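# Put the utility knife flat in the open drawer

## Task

Get the utility knife lying flat inside the drawer, with the drawer still open at the end and neither hand in contact with the knife.

## Robot and tools

Robot: two arms, left_arm and right_arm, each ending in a five-finger hand. The left hand mirrors the right. Base poses in the scene frame: left_arm at (+0.033, +0.319, +0.006) m, quat_wxyz (+1.000, 0, 0, -0.009); right_arm at (+0.004, -0.330, +0.018) m, quat_wxyz (+1.000, 0, 0, +0.026). A post stands on the floor behind them. Scene frame: origin at table-top height midway between the arms, +z up, +x out over the table, left_arm toward +y (arm names do not match image sides).

Hand point: a spot fixed to the palm, 0.05 m in front of it and 0.15 m out from the wrist face. Its +z runs along the straight fingers, +y points out of the palm, +x runs across the palm away from the thumb on the right hand and toward the thumb on the left hand. Straight fingertips sit 0.06 to 0.07 m past the point along +z and 0.06 m behind it along -y. A wrist bracket on the little-finger side can strike objects. Reported end_effector_position (m) and end_effector_quat_wxyz are in each arm's own base frame and may be off by a few cm.

execute_actions(actions, cameras): actions is a list of actions; each action is up to 15 rows, one row per 1/30 s step, and a short action repeats its final row up to step 15. Every row has 28 numbers in [-1, 1], both arms in one row: left dx, dy, dz, rx, ry, rz; left little, ring, middle, index, thumb_bend, thumb_turn; left force_limit, speed; then the same fourteen for the right arm. The six pose numbers are an offset, along that arm's base axes, from its Hand target as it stood when the action began; every row of the action counts from that same start, not from the previous row, and the next action starts from the new Hand target. Scale: 1.0 = 0.6 m for dx, dy, dz and 180 degrees for rx, ry, rz, which form one rotation vector turning about the target position. All six at 0 asks nothing new of that arm. Finger numbers are absolute positions: +1 open/straight, -1 curled; thumb_turn +1 beside the palm, -1 opposite the fingers. force_limit runs from about 0 N at -1 to 10 N at +1 (15 N for the two thumb motors); speed rises from near zero at -1 to full at +0.48 and above (full travel 0.49 s). A hand has no 'keep' value: repeat the eight hand numbers you last sent, or, if none yet, its hand_measured six plus hand_force_limit and hand_speed. cameras: list of names, ["all"], or []; default is all only for an empty actions list.

move(target, speed, blend, blocking, cameras): target is one 28-number row or a list of up to 15 such rows, each an offset from the Hand target at the start of the move (not from the previous row), same layout and scale. speed: path top speed in m/s, 0.002 to 4.3, default 0.25, turning at up to twice that in rad/s; one value or one per target. blend: corner rounding in m for a list, default 0 (stop at each). blocking=false returns after about 0.5 s while the motion continues. Paths are straight, ignore obstacles, and stop after 10 s. Hand numbers in the first row are sent at the start, later ones on arrival. The result adds a 'move:' line: done, off_target, moving, held or fault, and limits such as paced or held.

wait(seconds 0 to 3600) lets time pass with no new command. stop() brakes a running move. zoom_image(camera, region [x0, y0, x1, y1] in pixels, at most 504 by 504) enlarges part of a camera's latest image. show_instructions() shows the reference pages. finished_scene(scene=1) ends the scene for good.

Cameras: cam_head_left, cam_head_right, cam_high, cam_low, cam_left_wrist, cam_right_wrist, each 672x504.

Result lines: Hand target (the last commanded pose after clipping, base for the next offsets), end-effector pose, joint positions, velocities and torques, motor temperatures, and per hand six-value lists in motor order: hand_measured (positions on the command scale), hand_stopped_by (moving, target, force, stalled, fault), hand_load_n (fingertip load, positive pushing open; a lost grip shows as near 0), plus hand_force_limit and hand_speed.

Behaviour: orientation commands are clipped to 40 degrees from the measured one per step. Arms often rest 1 to 3 cm (sometimes 5 cm) short, usually low; send the missing distance as a new offset. A blocked arm keeps pressing until commanded back past its hand point. Fingers move on only when their target changes; they lock at force_limit. A firm grasp fits objects roughly 0.035 to 0.065 m thick with the thumb opposed, handles down to about 0.025 m, or a thumb-index pinch for light items up to about 0.08 m. For a gentle grip close at speed -0.94 or below.

Avoid: dropping the knife even a few mm, releasing it while moving, knocking it or anything off the table, slamming or ramming the drawer or table, fast collisions, squeezing or twisting fingers hard, letting the two hands or arms touch or one hand close on the other. Long stretched-out holds heat motors: a MOTOR HOT line appears at 85 °C and at 100 °C that arm drops for 30 to 60 s. Joint ranges (rad): waist -2.880 to 2.880, shoulder 0.000 to 3.142, elbow 0.000 to 3.019, wrist pitch -1.693 to 1.571, wrist yaw -1.571 to 1.571, wrist roll -2.094 to 2.094.

Each tool is called after ">>>" in YAML: its name, and indented under it one key for each argument.

Reference images:

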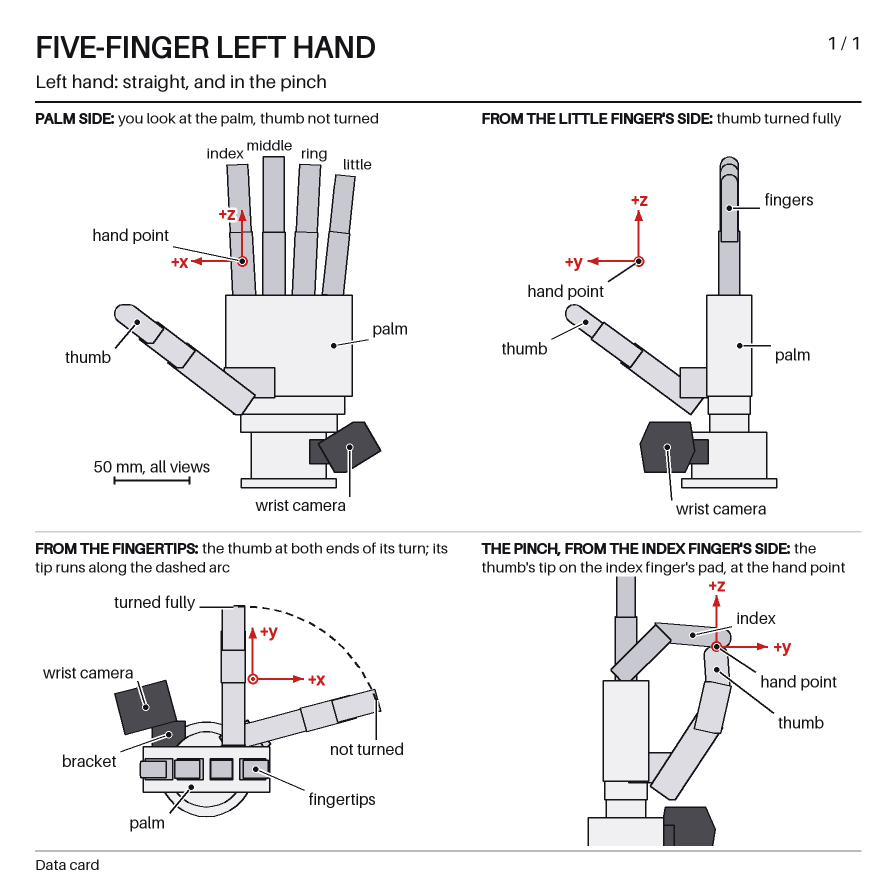

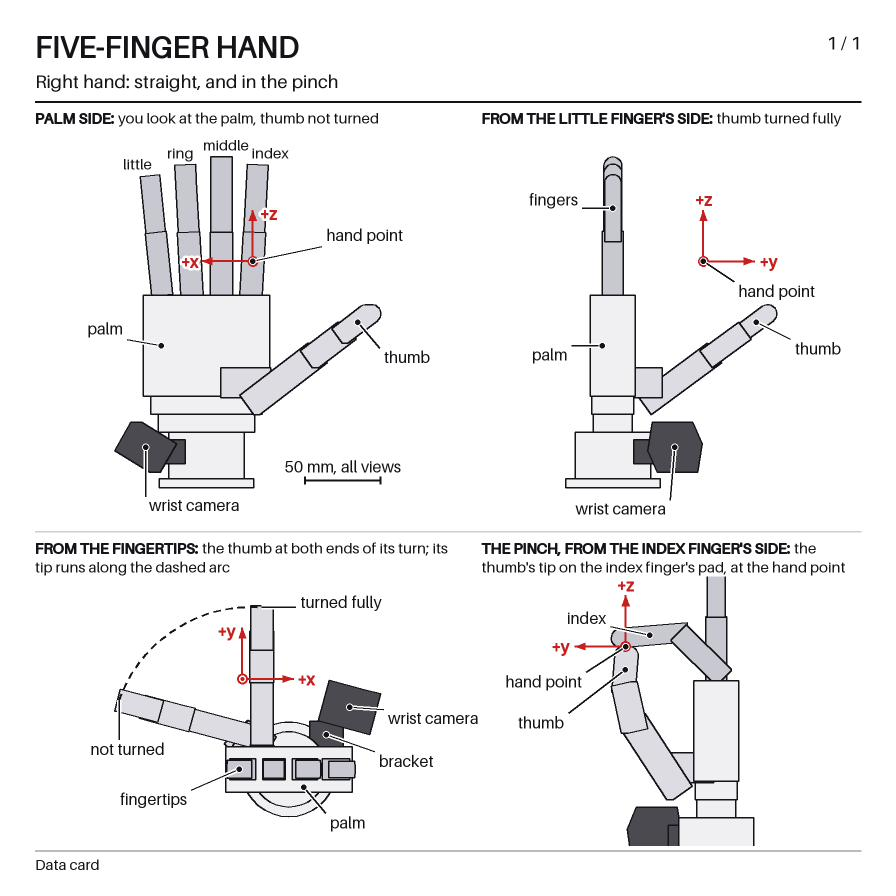

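## Session

>>> execute_actions:
  actions: []

Scene clock: 0.00 s.
left_arm: end_effector_position=(+0.4541, -0.2060, +0.2425) hand_measured=(+1.000, +1.000, +1.000, +1.000, +1.000, +1.000) hand_load_n=(+0.0, +0.0, +0.0, +0.0, +0.0, +0.0) hand_stopped_by=(target, target, target, target, target, target) hand_force_limit=0.00 hand_speed=-0.80 end_effector_quat_wxyz=(+0.612, +0.041, +0.789, -0.032) | right_arm: end_effector_position=(+0.0748, +0.3664, +0.3080) hand_measured=(+1.000, +1.000, +1.000, +1.000, +1.000, +1.000) hand_load_n=(+0.0, +0.0, +0.0, +0.0, +0.0, +0.0) hand_stopped_by=(target, target, target, target, target, target) hand_force_limit=0.00 hand_speed=-0.80 end_effector_quat_wxyz=(+0.626, -0.514, -0.393, -0.436)
Joint positions: left_arm=[-0.743 1.205 0.758 0.137 -0.617 1.387] | right_arm=[1.36 0.483 0.336 0.317 -0.252 -1.218]
Joint velocities: within noise
Joint torques (N m): no reading
Motor temperatures (°C): left_arm=[31 26 27 28 29 31] | right_arm=[32 26 27 27 28 28]
Heat: left arm: hottest waist 31 °C; right arm: hottest waist 32 °C.
Hand target: left_arm +0.4587, -0.2102, +0.2555; +0.620, +0.035, +0.783, -0.039 | right_arm +0.0750, +0.3673, +0.3212; +0.631, -0.506, -0.389, -0.441

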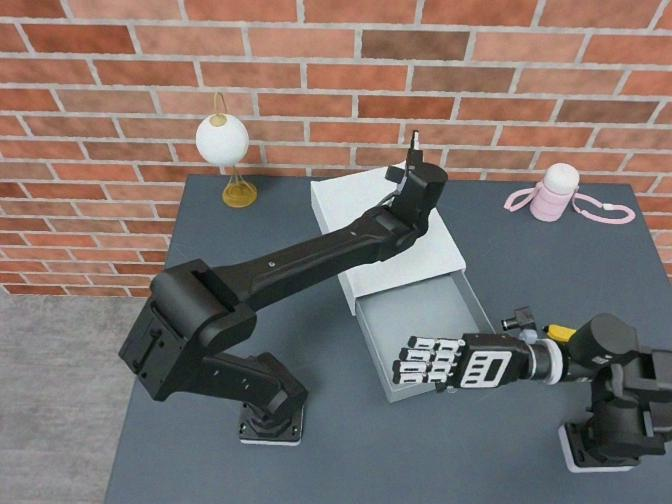

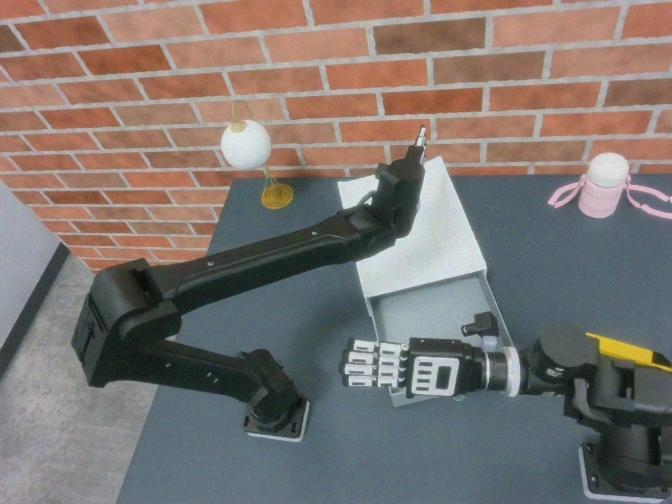

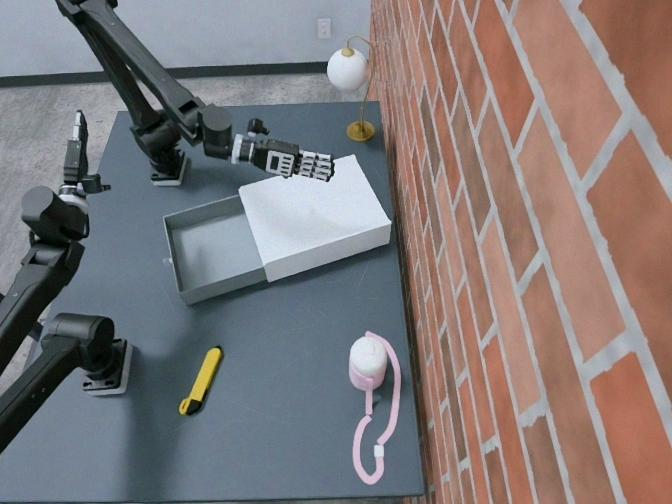

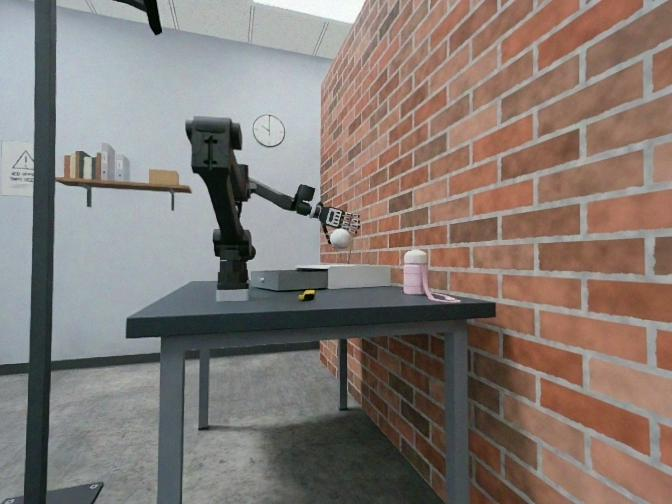

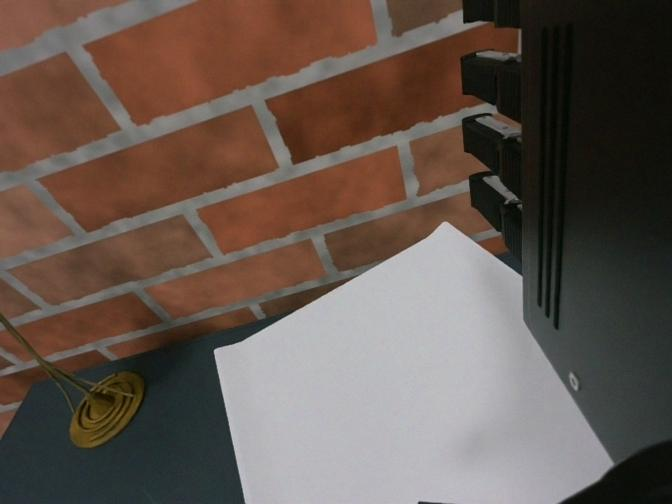

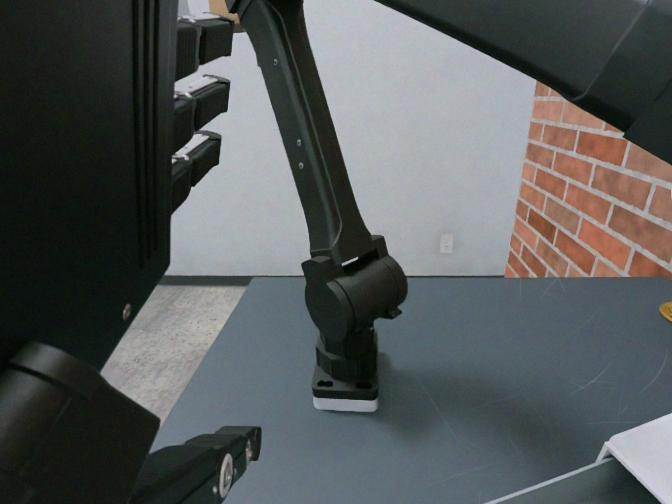

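>>> zoom_image:
  camera: "cam_high"
  region: [150, 320, 270, 440]

>>> zoom_image:
  camera: "cam_high"
  region: [60, 140, 400, 440]

>>> zoom_image:
  camera: "cam_low"
  region: [200, 200, 400, 330]

>>> zoom_image:
  camera: "cam_head_right"
  region: [460, 280, 672, 504]

Scaled by 4.200.

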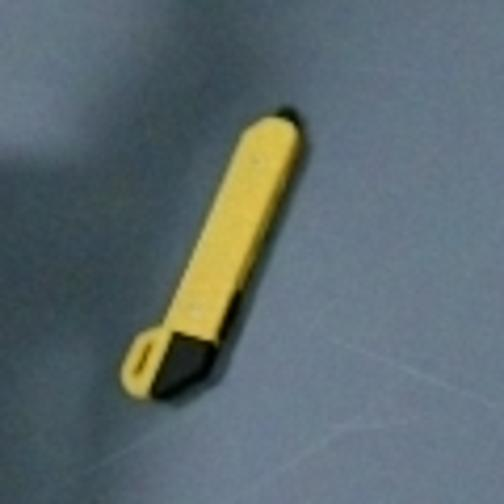

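Scaled by 1.482.

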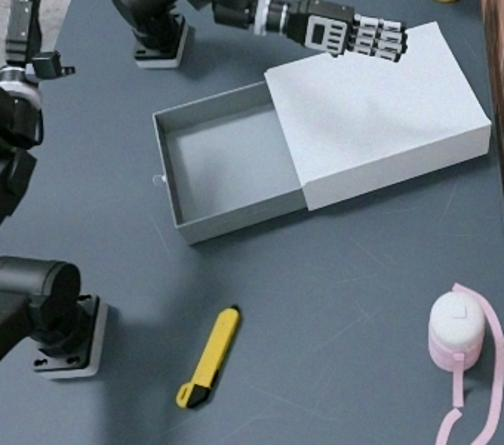

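Scaled by 2.520.

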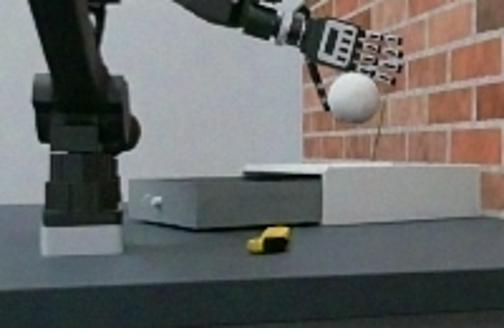

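Scaled by 2.250.

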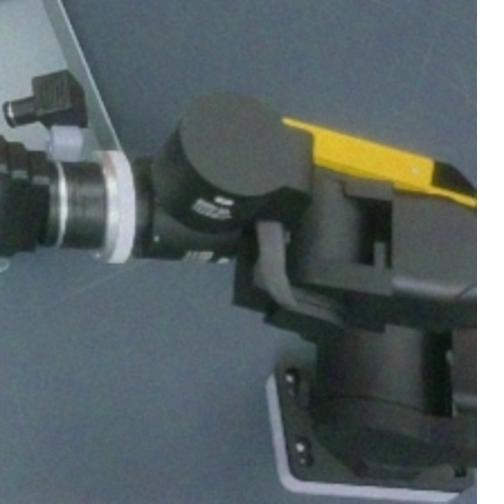

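>>> move:
  target:
    - [-0.25,0.433,0.05,0,0,0,1,1,1,1,1,1,0,-0.8, 0,0,0,0,0,0,0.4,0.4,0.4,0.4,0.8,-1,0,0]
    - [-0.25,0.433,0.05,0,0,0,1,1,1,1,1,1,0,-0.8, 0.325,-0.245,-0.035,0.0952,0.2764,-0.2952,0.4,0.4,0.4,0.4,0.8,-1,0,0]
    - [-0.25,0.433,0.05,0,0,0,1,1,1,1,1,1,0,-0.8, 0.242,-0.662,-0.169,0.1904,0.5528,-0.5904,0.4,0.4,0.4,0.4,0.8,-1,0,0]
  speed: [0.3,0.4,0.4]
  blend: [0.05,0.08,0]
  cameras: ["all"]

Scene clock: 19.77 s.
left_arm: end_effector_position=(+0.3085, +0.0490, +0.2929) hand_measured=(+1.000, +1.000, +1.000, +1.000, +1.000, +1.000) hand_load_n=(+0.0, +0.0, +0.0, +0.0, +0.0, +0.0) hand_stopped_by=(target, target, target, target, target, target) hand_force_limit=0.00 hand_speed=-0.80 end_effector_quat_wxyz=(+0.628, +0.030, +0.776, -0.041) | right_arm: end_effector_position=(+0.2164, -0.0271, +0.1965) hand_measured=(+0.400, +0.400, +0.400, +0.400, +0.800, -1.000) hand_load_n=(-0.5, +0.0, +0.0, +0.0, +0.0, +0.0) hand_stopped_by=(target, target, target, target, target, target) hand_force_limit=0.00 hand_speed=0.00 end_effector_quat_wxyz=(+0.215, -0.545, +0.755, -0.295)
Joint positions: left_arm=[0.08 0.271 0.491 -0.432 0.181 1.583] | right_arm=[-0.23 0.423 0.651 -1.054 0.059 0.069]
Joint torques (N m): left_arm=[0.03 3.96 9.63 1.46 0.23 0.19] | right_arm=[-1.38 0.32 11.06 0.59 -0.01 -0.11]
Heat: left arm: hottest waist 31 °C; right arm: hottest waist 32 °C.
Hand target: left_arm +0.3087, +0.0495, +0.2854; +0.620, +0.035, +0.783, -0.039 | right_arm +0.2202, -0.0300, +0.2200; +0.225, -0.543, +0.747, -0.310
Off the commanded pose: left_arm 0.008 m, 1 deg | right_arm 0.024 m, 2 deg.
move: off_target (right_arm); blend cut to 0 m at target 1

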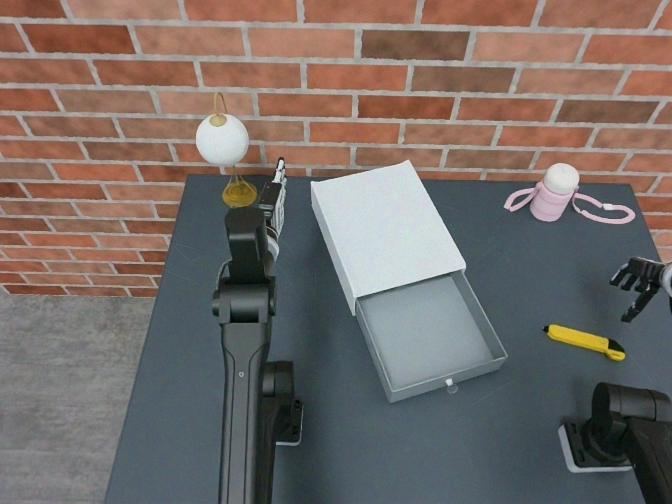

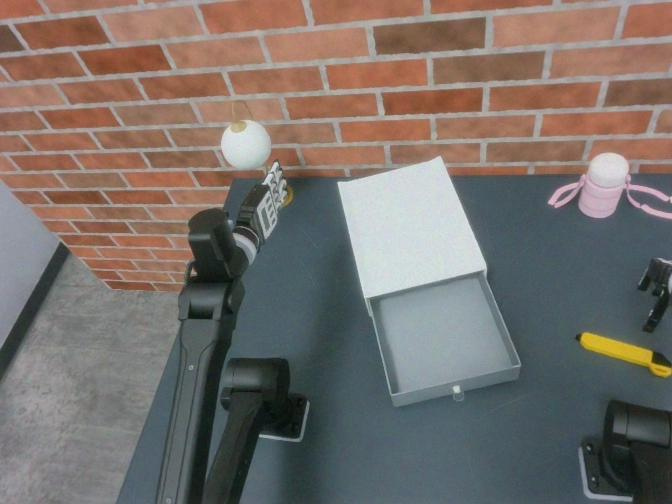

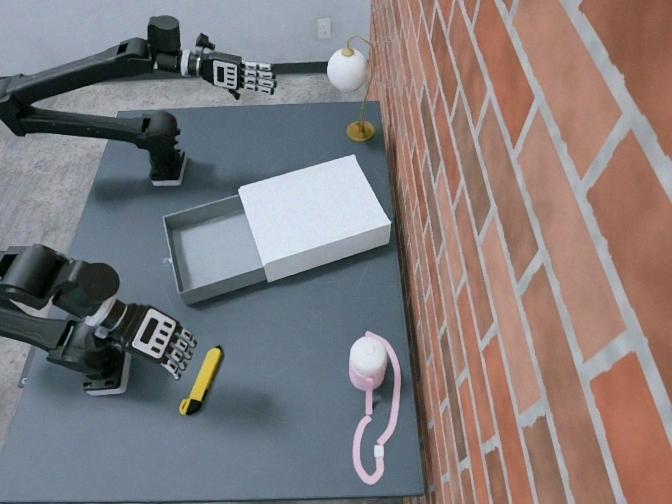

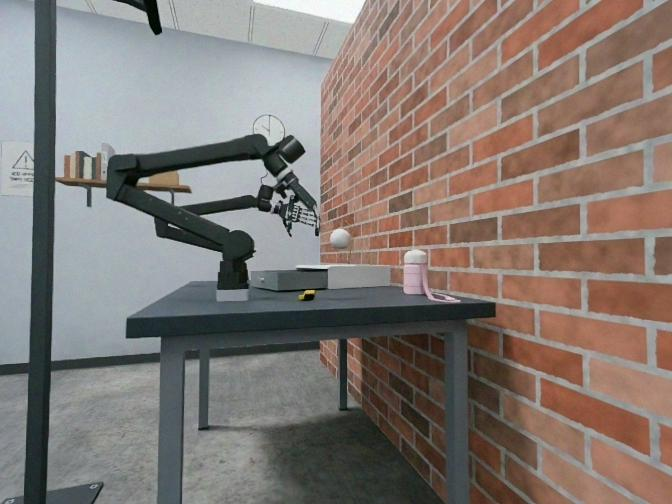

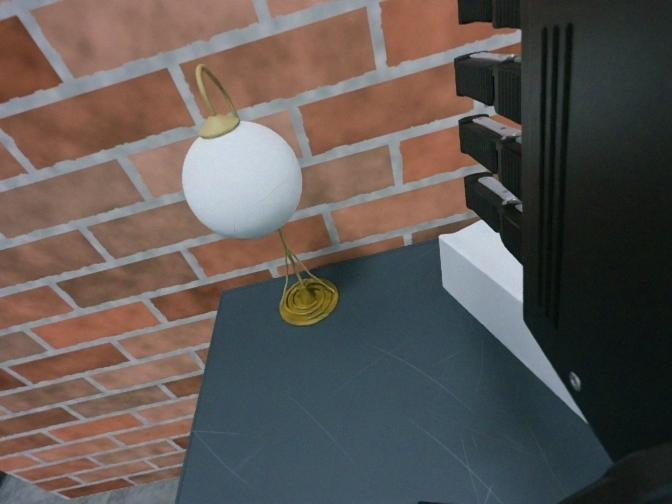

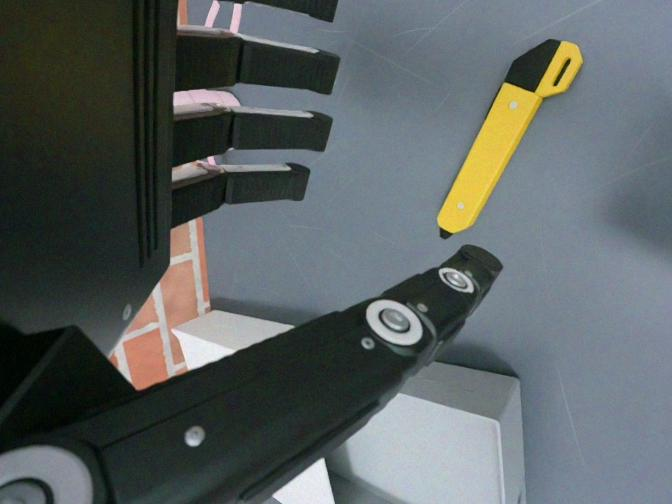

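>>> move:
  target: [0,0,0,0,0,0,1,1,1,1,1,1,0,-0.8, 0.031,0.0175,-0.1667,0,0,0,0.4,0.4,0.4,0.4,0.8,-1,0,0]
  speed: 0.2
  cameras: ["cam_head_right","cam_high","cam_low","cam_right_wrist"]

Scene clock: 22.87 s.
left_arm: end_effector_position=(+0.3085, +0.0490, +0.2929) hand_measured=(+1.000, +1.000, +1.000, +1.000, +1.000, +1.000) hand_load_n=(+0.0, +0.0, +0.0, +0.0, +0.0, +0.0) hand_stopped_by=(target, target, target, target, target, target) hand_force_limit=0.00 hand_speed=-0.80 end_effector_quat_wxyz=(+0.628, +0.030, +0.776, -0.041) | right_arm: end_effector_position=(+0.2356, -0.0224, +0.1208) hand_measured=(+0.400, +0.400, +0.400, +0.400, +0.800, -1.000) hand_load_n=(+0.0, +0.0, +0.0, +0.0, +0.0, +0.0) hand_stopped_by=(target, target, target, target, target, target) hand_force_limit=0.00 hand_speed=0.00 end_effector_quat_wxyz=(+0.220, -0.545, +0.747, -0.310)
Joint positions: left_arm=[0.08 0.271 0.491 -0.432 0.181 1.583] | right_arm=[-0.149 0.428 0.441 -0.811 0.122 0.111]
Joint torques (N m): left_arm=[-0.03 3.96 9.65 1.46 0.23 0.19] | right_arm=[-0.09 0.44 7.58 1.61 0.31 0.11]
Heat: left arm: hottest waist 31 °C; right arm: hottest waist 32 °C.
Hand target: left_arm +0.3087, +0.0495, +0.2854; +0.620, +0.035, +0.783, -0.039 | right_arm +0.2387, -0.0194, +0.1198; +0.225, -0.543, +0.747, -0.310
Off the commanded pose: left_arm 0.008 m, 1 deg | right_arm 0.004 m, 1 deg.
move: done

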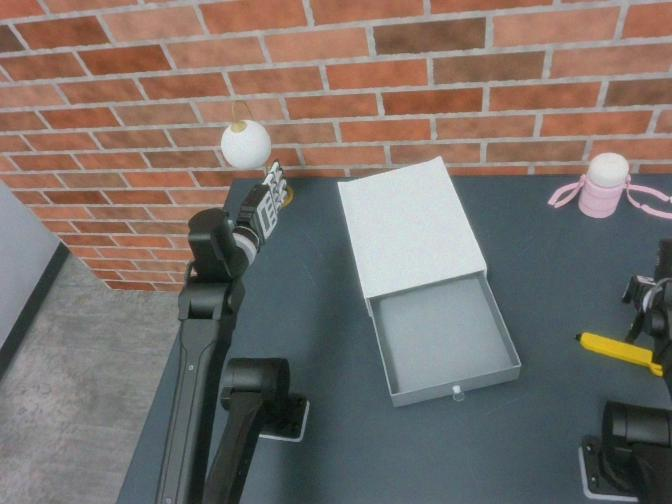

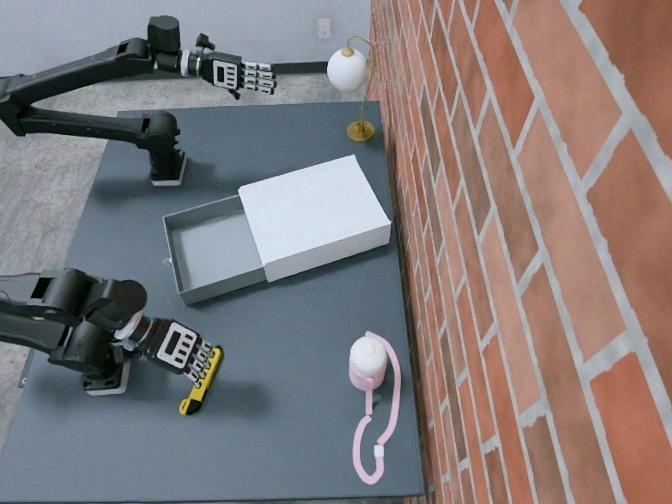

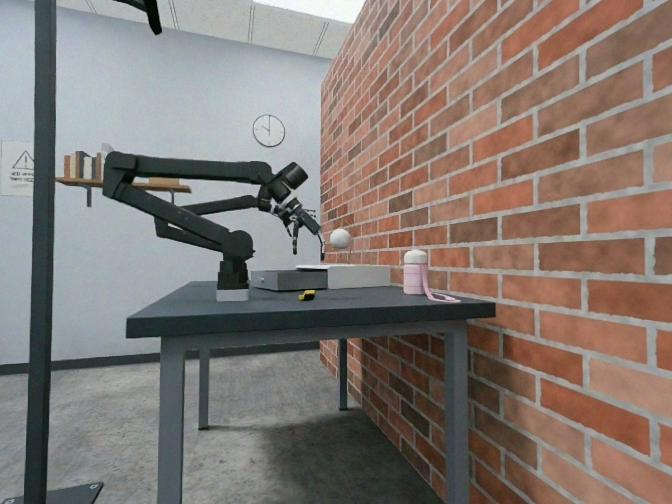

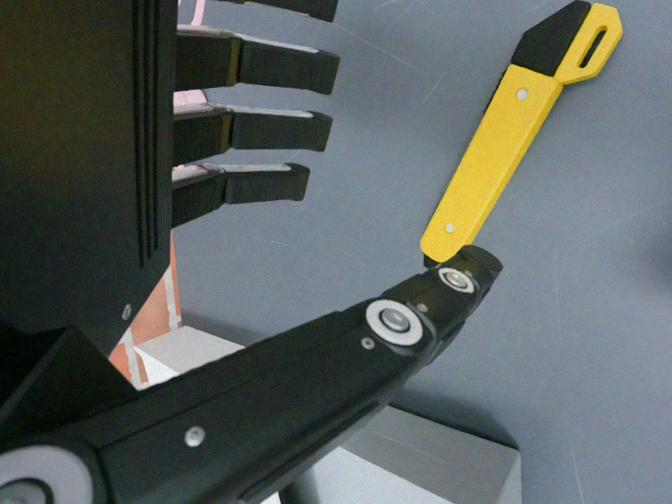

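>>> move:
  target: [0,0,0,0,0,0,1,1,1,1,1,1,0,-0.8, 0.0158,-0.005,-0.1,0,0,0,0.4,0.4,0.4,0.4,0.8,-1,0,0]
  speed: 0.15
  cameras: ["cam_head_right","cam_high","cam_low","cam_right_wrist"]

>>> zoom_image:
  camera: "cam_high"
  region: [100, 300, 260, 430]

>>> zoom_image:
  camera: "cam_low"
  region: [250, 200, 370, 320]

Scene clock: 30.40 s.
left_arm: end_effector_position=(+0.3085, +0.0490, +0.2929) hand_measured=(+1.000, +1.000, +1.000, +1.000, +1.000, +1.000) hand_load_n=(+0.0, +0.0, +0.0, +0.0, +0.0, +0.0) hand_stopped_by=(target, target, target, target, target, target) hand_force_limit=0.00 hand_speed=-0.80 end_effector_quat_wxyz=(+0.628, +0.030, +0.776, -0.041) | right_arm: end_effector_position=(+0.2464, -0.0238, +0.0608) hand_measured=(+0.400, +0.400, +0.400, +0.400, +0.800, -1.000) hand_load_n=(+0.0, +0.0, -0.5, +0.0, +0.0, +0.0) hand_stopped_by=(target, target, target, target, target, target) hand_force_limit=0.00 hand_speed=0.00 end_effector_quat_wxyz=(+0.220, -0.545, +0.747, -0.310)
Joint positions: left_arm=[0.08 0.271 0.491 -0.432 0.181 1.583] | right_arm=[-0.149 0.512 0.299 -0.586 0.121 0.111]
Joint torques (N m): left_arm=[-0.03 4.01 9.66 1.46 0.23 0.19] | right_arm=[-0.91 -0.09 7.34 1.52 0.06 0.05]
Heat: left arm: hottest waist 31 °C; right arm: hottest waist 32 °C.
Hand target: left_arm +0.3087, +0.0495, +0.2854; +0.620, +0.035, +0.783, -0.039 | right_arm +0.2482, -0.0225, +0.0598; +0.225, -0.543, +0.747, -0.310
Off the commanded pose: left_arm 0.008 m, 1 deg | right_arm 0.002 m, 1 deg.
move: done

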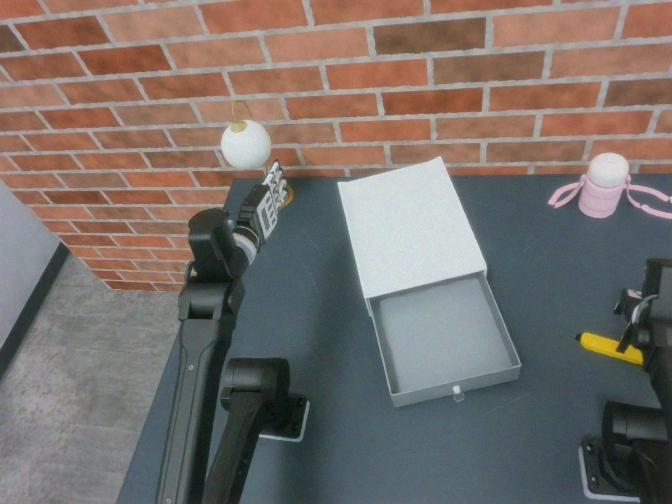

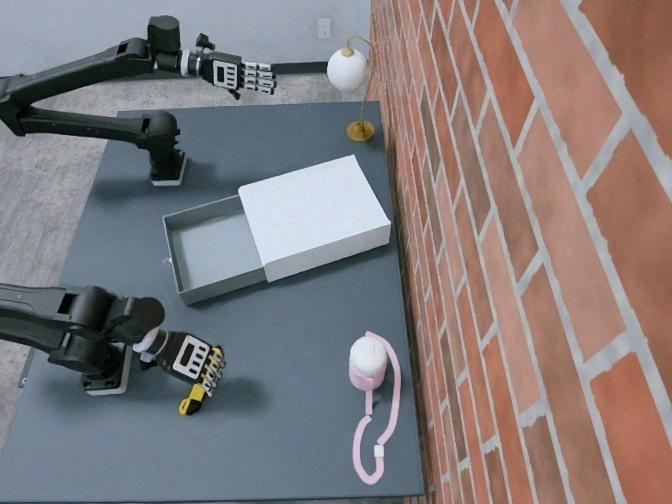

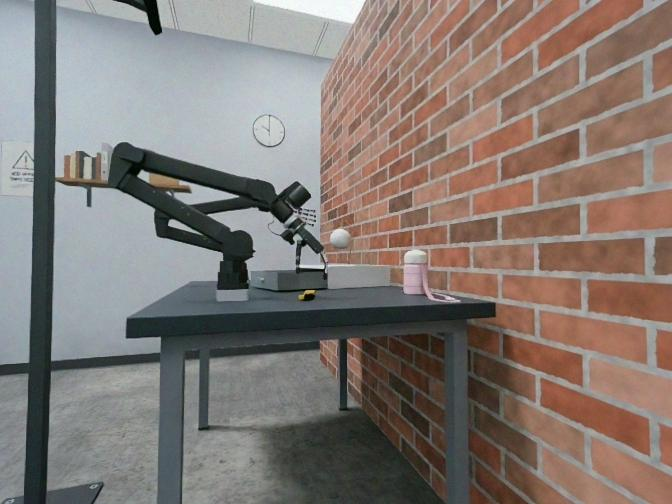

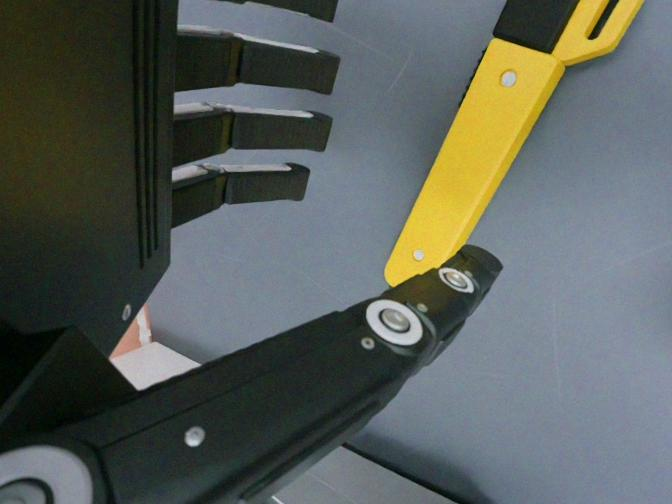

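Scaled by 3.150.

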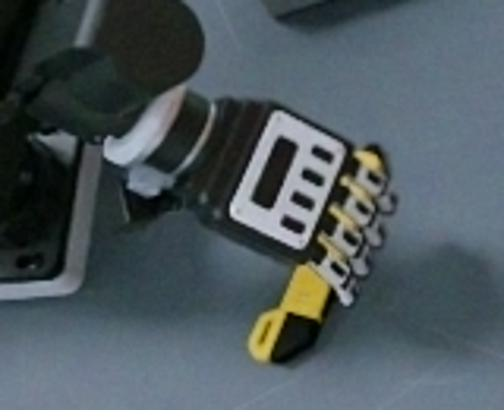

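Scaled by 4.200.

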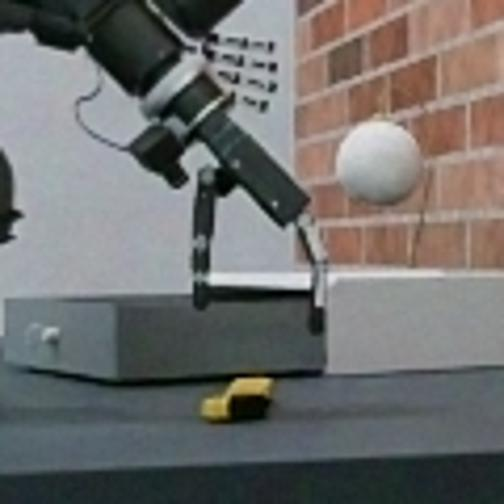

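>>> move:
  target: [0,0,0,0,0,0,1,1,1,1,1,1,0,-0.8, 0.0062,-0.0027,-0.055,-0.012,-0.037,-0.0278,0.4,0.4,0.4,0.4,0.8,-1,0,0]
  speed: 0.1
  cameras: ["cam_high","cam_low","cam_right_wrist"]

>>> zoom_image:
  camera: "cam_high"
  region: [140, 310, 260, 430]

>>> zoom_image:
  camera: "cam_low"
  region: [260, 220, 350, 310]

Scene clock: 37.80 s.
left_arm: end_effector_position=(+0.3085, +0.0490, +0.2929) hand_measured=(+1.000, +1.000, +1.000, +1.000, +1.000, +1.000) hand_load_n=(+0.0, +0.5, +0.0, +0.0, +0.0, +0.0) hand_stopped_by=(target, target, target, target, target, target) hand_force_limit=0.00 hand_speed=-0.80 end_effector_quat_wxyz=(+0.628, +0.030, +0.776, -0.041) | right_arm: end_effector_position=(+0.2503, -0.0276, +0.0280) hand_measured=(+0.400, +0.400, +0.400, +0.400, +0.800, -1.000) hand_load_n=(-0.5, +0.0, +0.0, +0.0, +0.0, +0.0) hand_stopped_by=(target, target, target, target, target, target) hand_force_limit=0.00 hand_speed=0.00 end_effector_quat_wxyz=(+0.237, -0.498, +0.750, -0.364)
Joint positions: left_arm=[0.08 0.271 0.491 -0.432 0.181 1.583] | right_arm=[-0.07 0.463 0.153 -0.391 0.263 0.206]
Joint torques (N m): left_arm=[-0.03 3.96 9.63 1.44 0.23 0.19] | right_arm=[0.03 -0.21 6.99 1.73 0.4 0.11]
Motor temperatures (°C): left_arm=[31 27 31 28 29 31] | right_arm=[32 26 32 27 28 28]
Heat: left arm: hottest waist 31 °C; right arm: hottest waist 32 °C.
Hand target: left_arm +0.3087, +0.0495, +0.2854; +0.620, +0.035, +0.783, -0.039 | right_arm +0.2519, -0.0239, +0.0268; +0.244, -0.496, +0.750, -0.364
Off the commanded pose: left_arm 0.008 m, 1 deg | right_arm 0.004 m, 1 deg.
move: done

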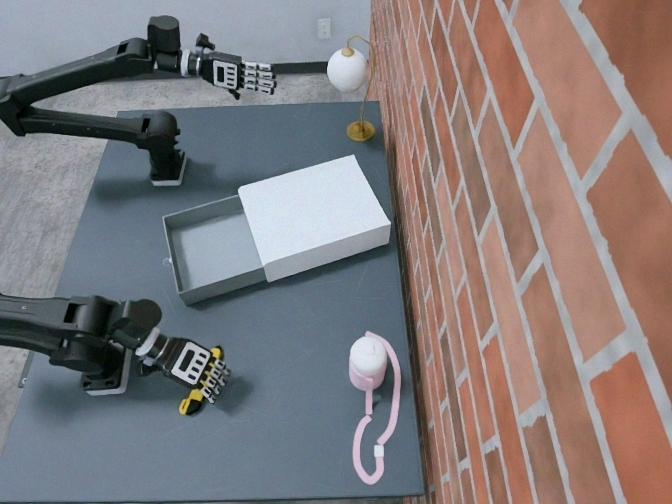

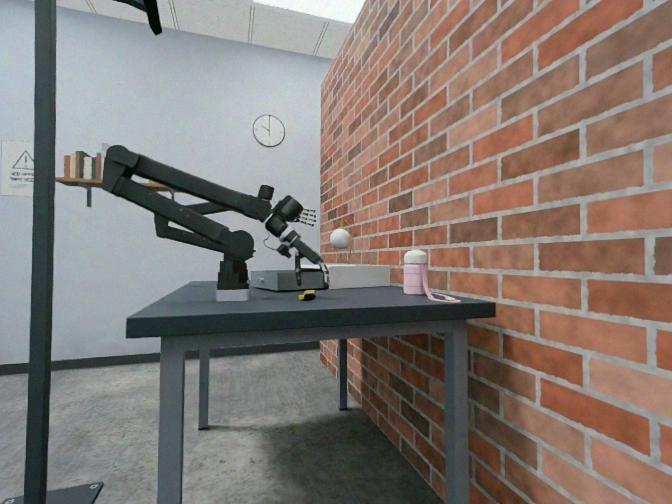

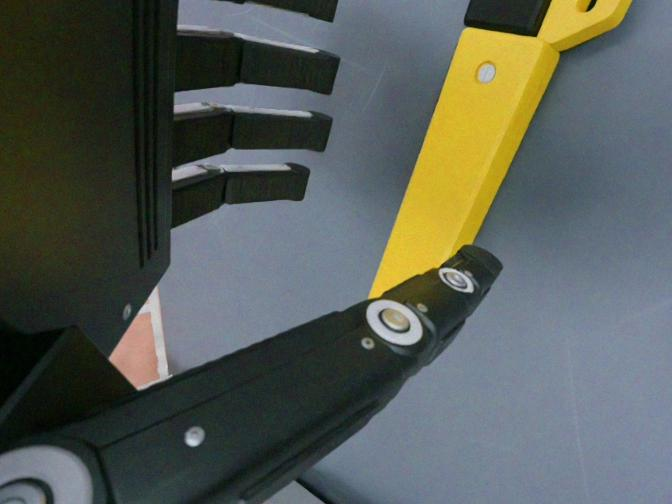

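Scaled by 4.200.

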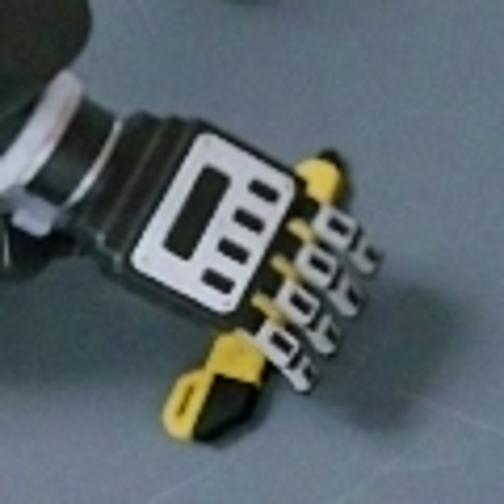

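Scaled by 5.600.

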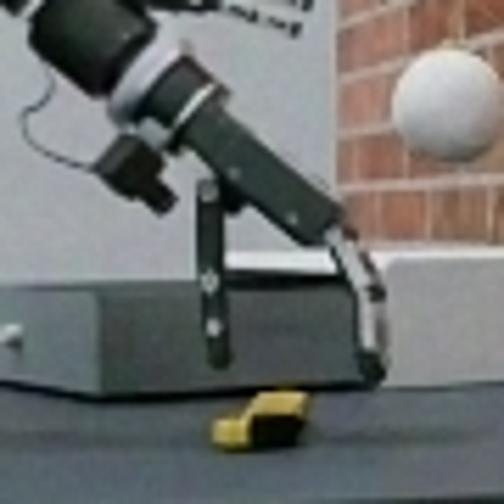

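>>> move:
  target: [0,0,0,0,0,0,1,1,1,1,1,1,0,-0.8, -0.0158,-0.026,-0.027,0,0,0,0.4,0.4,0.4,0.4,0.8,-1,0,0]
  speed: 0.06
  cameras: ["cam_high","cam_low","cam_right_wrist"]

>>> zoom_image:
  camera: "cam_high"
  region: [140, 310, 260, 430]

>>> zoom_image:
  camera: "cam_low"
  region: [260, 220, 350, 310]

Scene clock: 41.60 s.
left_arm: end_effector_position=(+0.3085, +0.0490, +0.2929) hand_measured=(+1.000, +1.000, +1.000, +1.000, +1.000, +1.000) hand_load_n=(+0.0, +0.0, +0.0, +0.0, +0.0, +0.0) hand_stopped_by=(target, target, target, target, target, target) hand_force_limit=0.00 hand_speed=-0.80 end_effector_quat_wxyz=(+0.628, +0.030, +0.776, -0.041) | right_arm: end_effector_position=(+0.2429, -0.0366, +0.0126) hand_measured=(+0.400, +0.400, +0.400, +0.400, +0.800, -1.000) hand_load_n=(+0.0, +0.0, +0.0, +0.0, +0.0, +0.0) hand_stopped_by=(target, target, target, target, target, target) hand_force_limit=0.00 hand_speed=0.00 end_effector_quat_wxyz=(+0.244, -0.495, +0.752, -0.360)
Joint positions: left_arm=[0.08 0.271 0.491 -0.432 0.181 1.583] | right_arm=[-0.171 0.444 0.103 -0.343 0.172 0.154]
Joint torques (N m): left_arm=[-0.03 3.9 9.65 1.46 0.22 0.19] | right_arm=[-1.96 0.09 6.89 1.73 0.04 -0.14]
Heat: left arm: hottest waist 31 °C; right arm: hottest elbow 32 °C.
Hand target: left_arm +0.3087, +0.0495, +0.2854; +0.620, +0.035, +0.783, -0.039 | right_arm +0.2423, -0.0396, +0.0105; +0.244, -0.496, +0.750, -0.364
Off the commanded pose: left_arm 0.008 m, 1 deg | right_arm 0.004 m, 1 deg.
move: done

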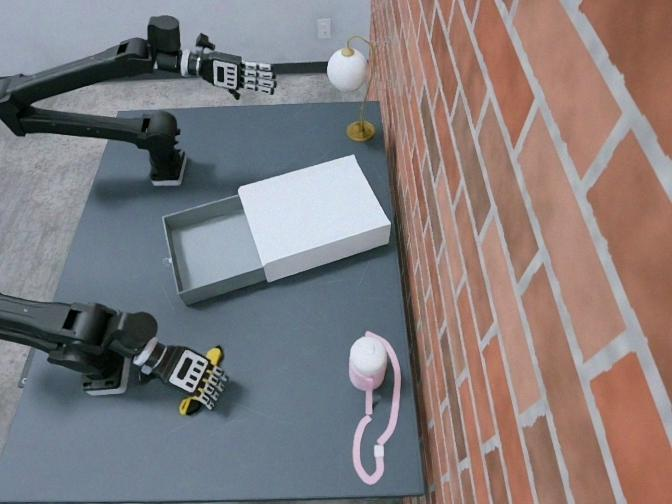

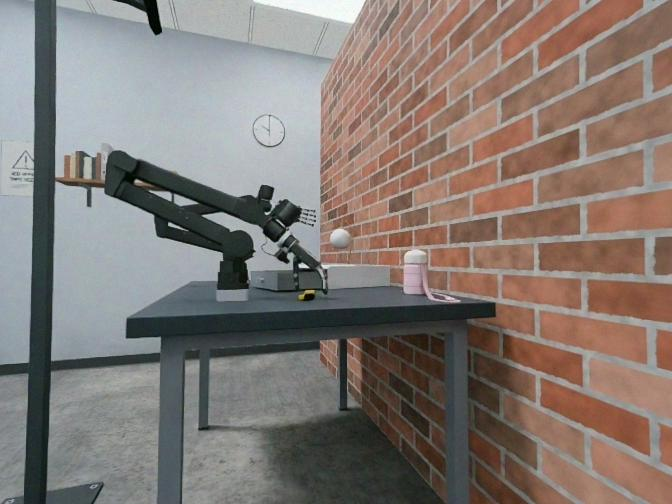

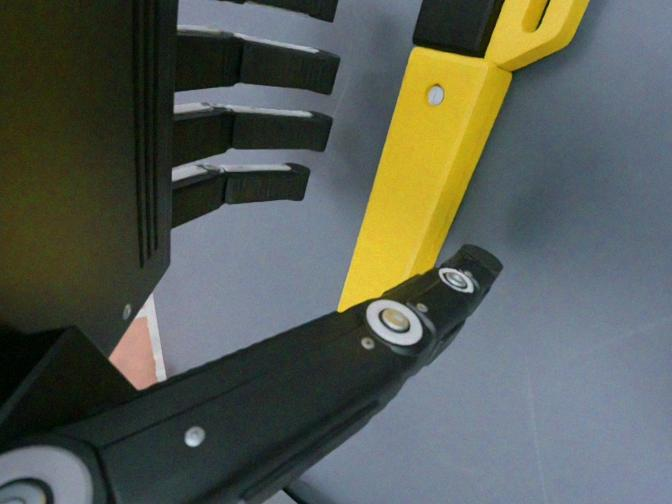

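Scaled by 4.200.

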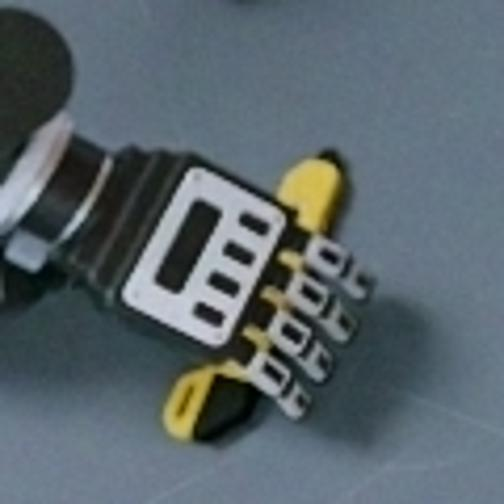

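Scaled by 5.600.

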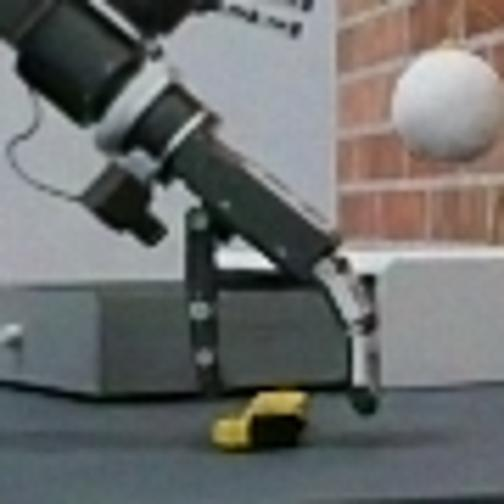

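>>> move:
  target: [0,0,0,0,0,0,1,1,1,1,1,1,0,-0.8, 0,0,0,0,0,0,0.3,0.3,0.15,0.15,0.6,-1,-0.8,-0.5]
  speed: 0.06
  cameras: ["cam_high","cam_low","cam_right_wrist"]

>>> zoom_image:
  camera: "cam_low"
  region: [260, 220, 350, 310]

>>> zoom_image:
  camera: "cam_right_wrist"
  region: [250, 60, 550, 360]

Scene clock: 44.17 s.
left_arm: end_effector_position=(+0.3085, +0.0490, +0.2929) hand_measured=(+1.000, +1.000, +1.000, +1.000, +1.000, +1.000) hand_load_n=(+0.0, +0.0, +0.0, +0.0, +0.0, +0.0) hand_stopped_by=(target, target, target, target, target, target) hand_force_limit=0.00 hand_speed=-0.80 end_effector_quat_wxyz=(+0.628, +0.030, +0.776, -0.041) | right_arm: end_effector_position=(+0.2429, -0.0366, +0.0126) hand_measured=(+0.300, +0.300, +0.150, +0.150, +0.600, -1.000) hand_load_n=(+0.0, +0.0, +0.0, +0.0, +0.5, +0.0) hand_stopped_by=(target, target, target, target, target, target) hand_force_limit=-0.80 hand_speed=-0.50 end_effector_quat_wxyz=(+0.245, -0.495, +0.752, -0.360)
Joint positions: left_arm=[0.08 0.271 0.491 -0.432 0.181 1.583] | right_arm=[-0.171 0.444 0.103 -0.342 0.172 0.153]
Joint torques (N m): left_arm=[0.03 3.96 9.66 1.44 0.23 0.19] | right_arm=[-1.9 0.21 6.91 1.76 0.06 -0.13]
Heat: left arm: hottest waist 31 °C; right arm: hottest elbow 32 °C.
Hand target: left_arm +0.3087, +0.0495, +0.2854; +0.620, +0.035, +0.783, -0.039 | right_arm +0.2424, -0.0396, +0.0105; +0.244, -0.496, +0.750, -0.364
Off the commanded pose: left_arm 0.008 m, 1 deg | right_arm 0.004 m, 1 deg.
move: done

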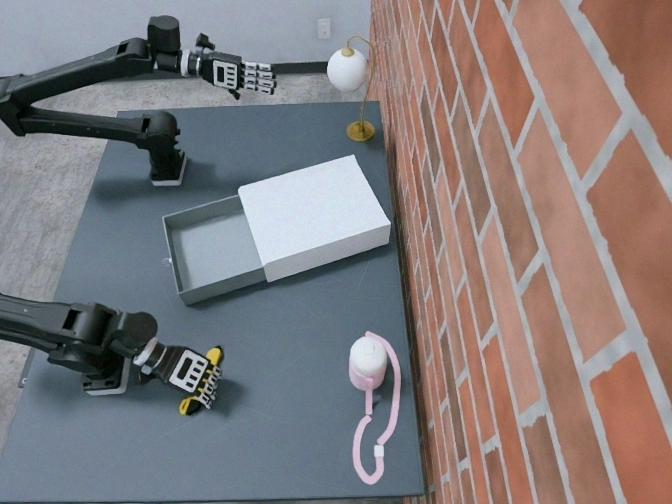

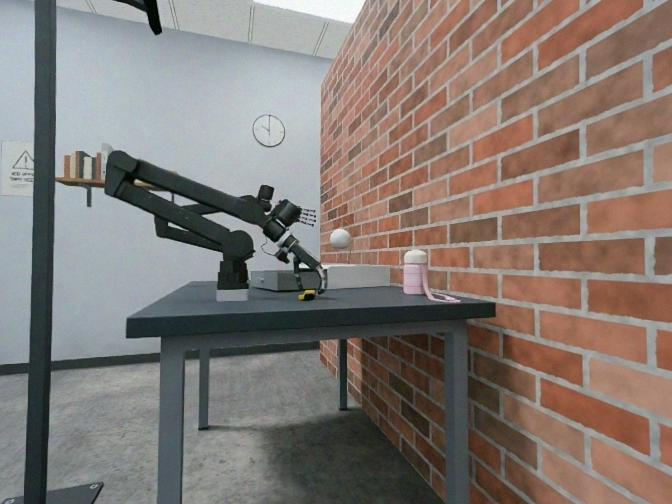

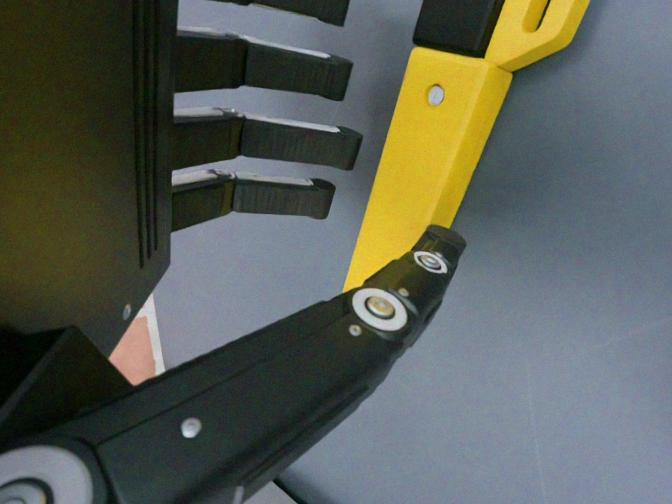

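Scaled by 5.600.

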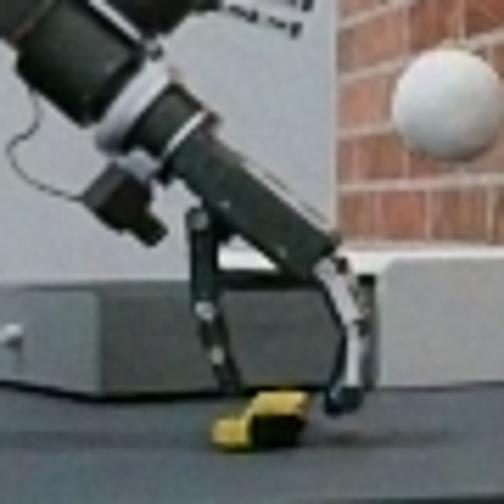

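Scaled by 1.680.

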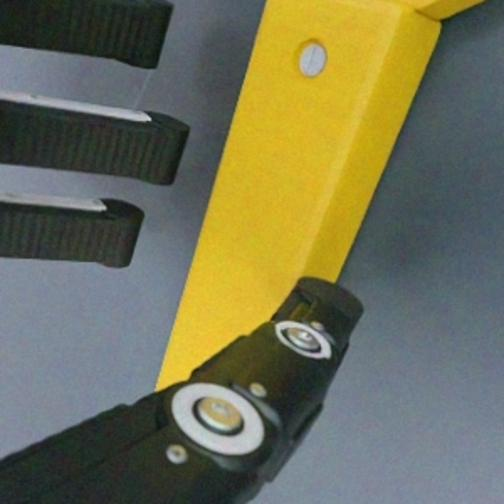

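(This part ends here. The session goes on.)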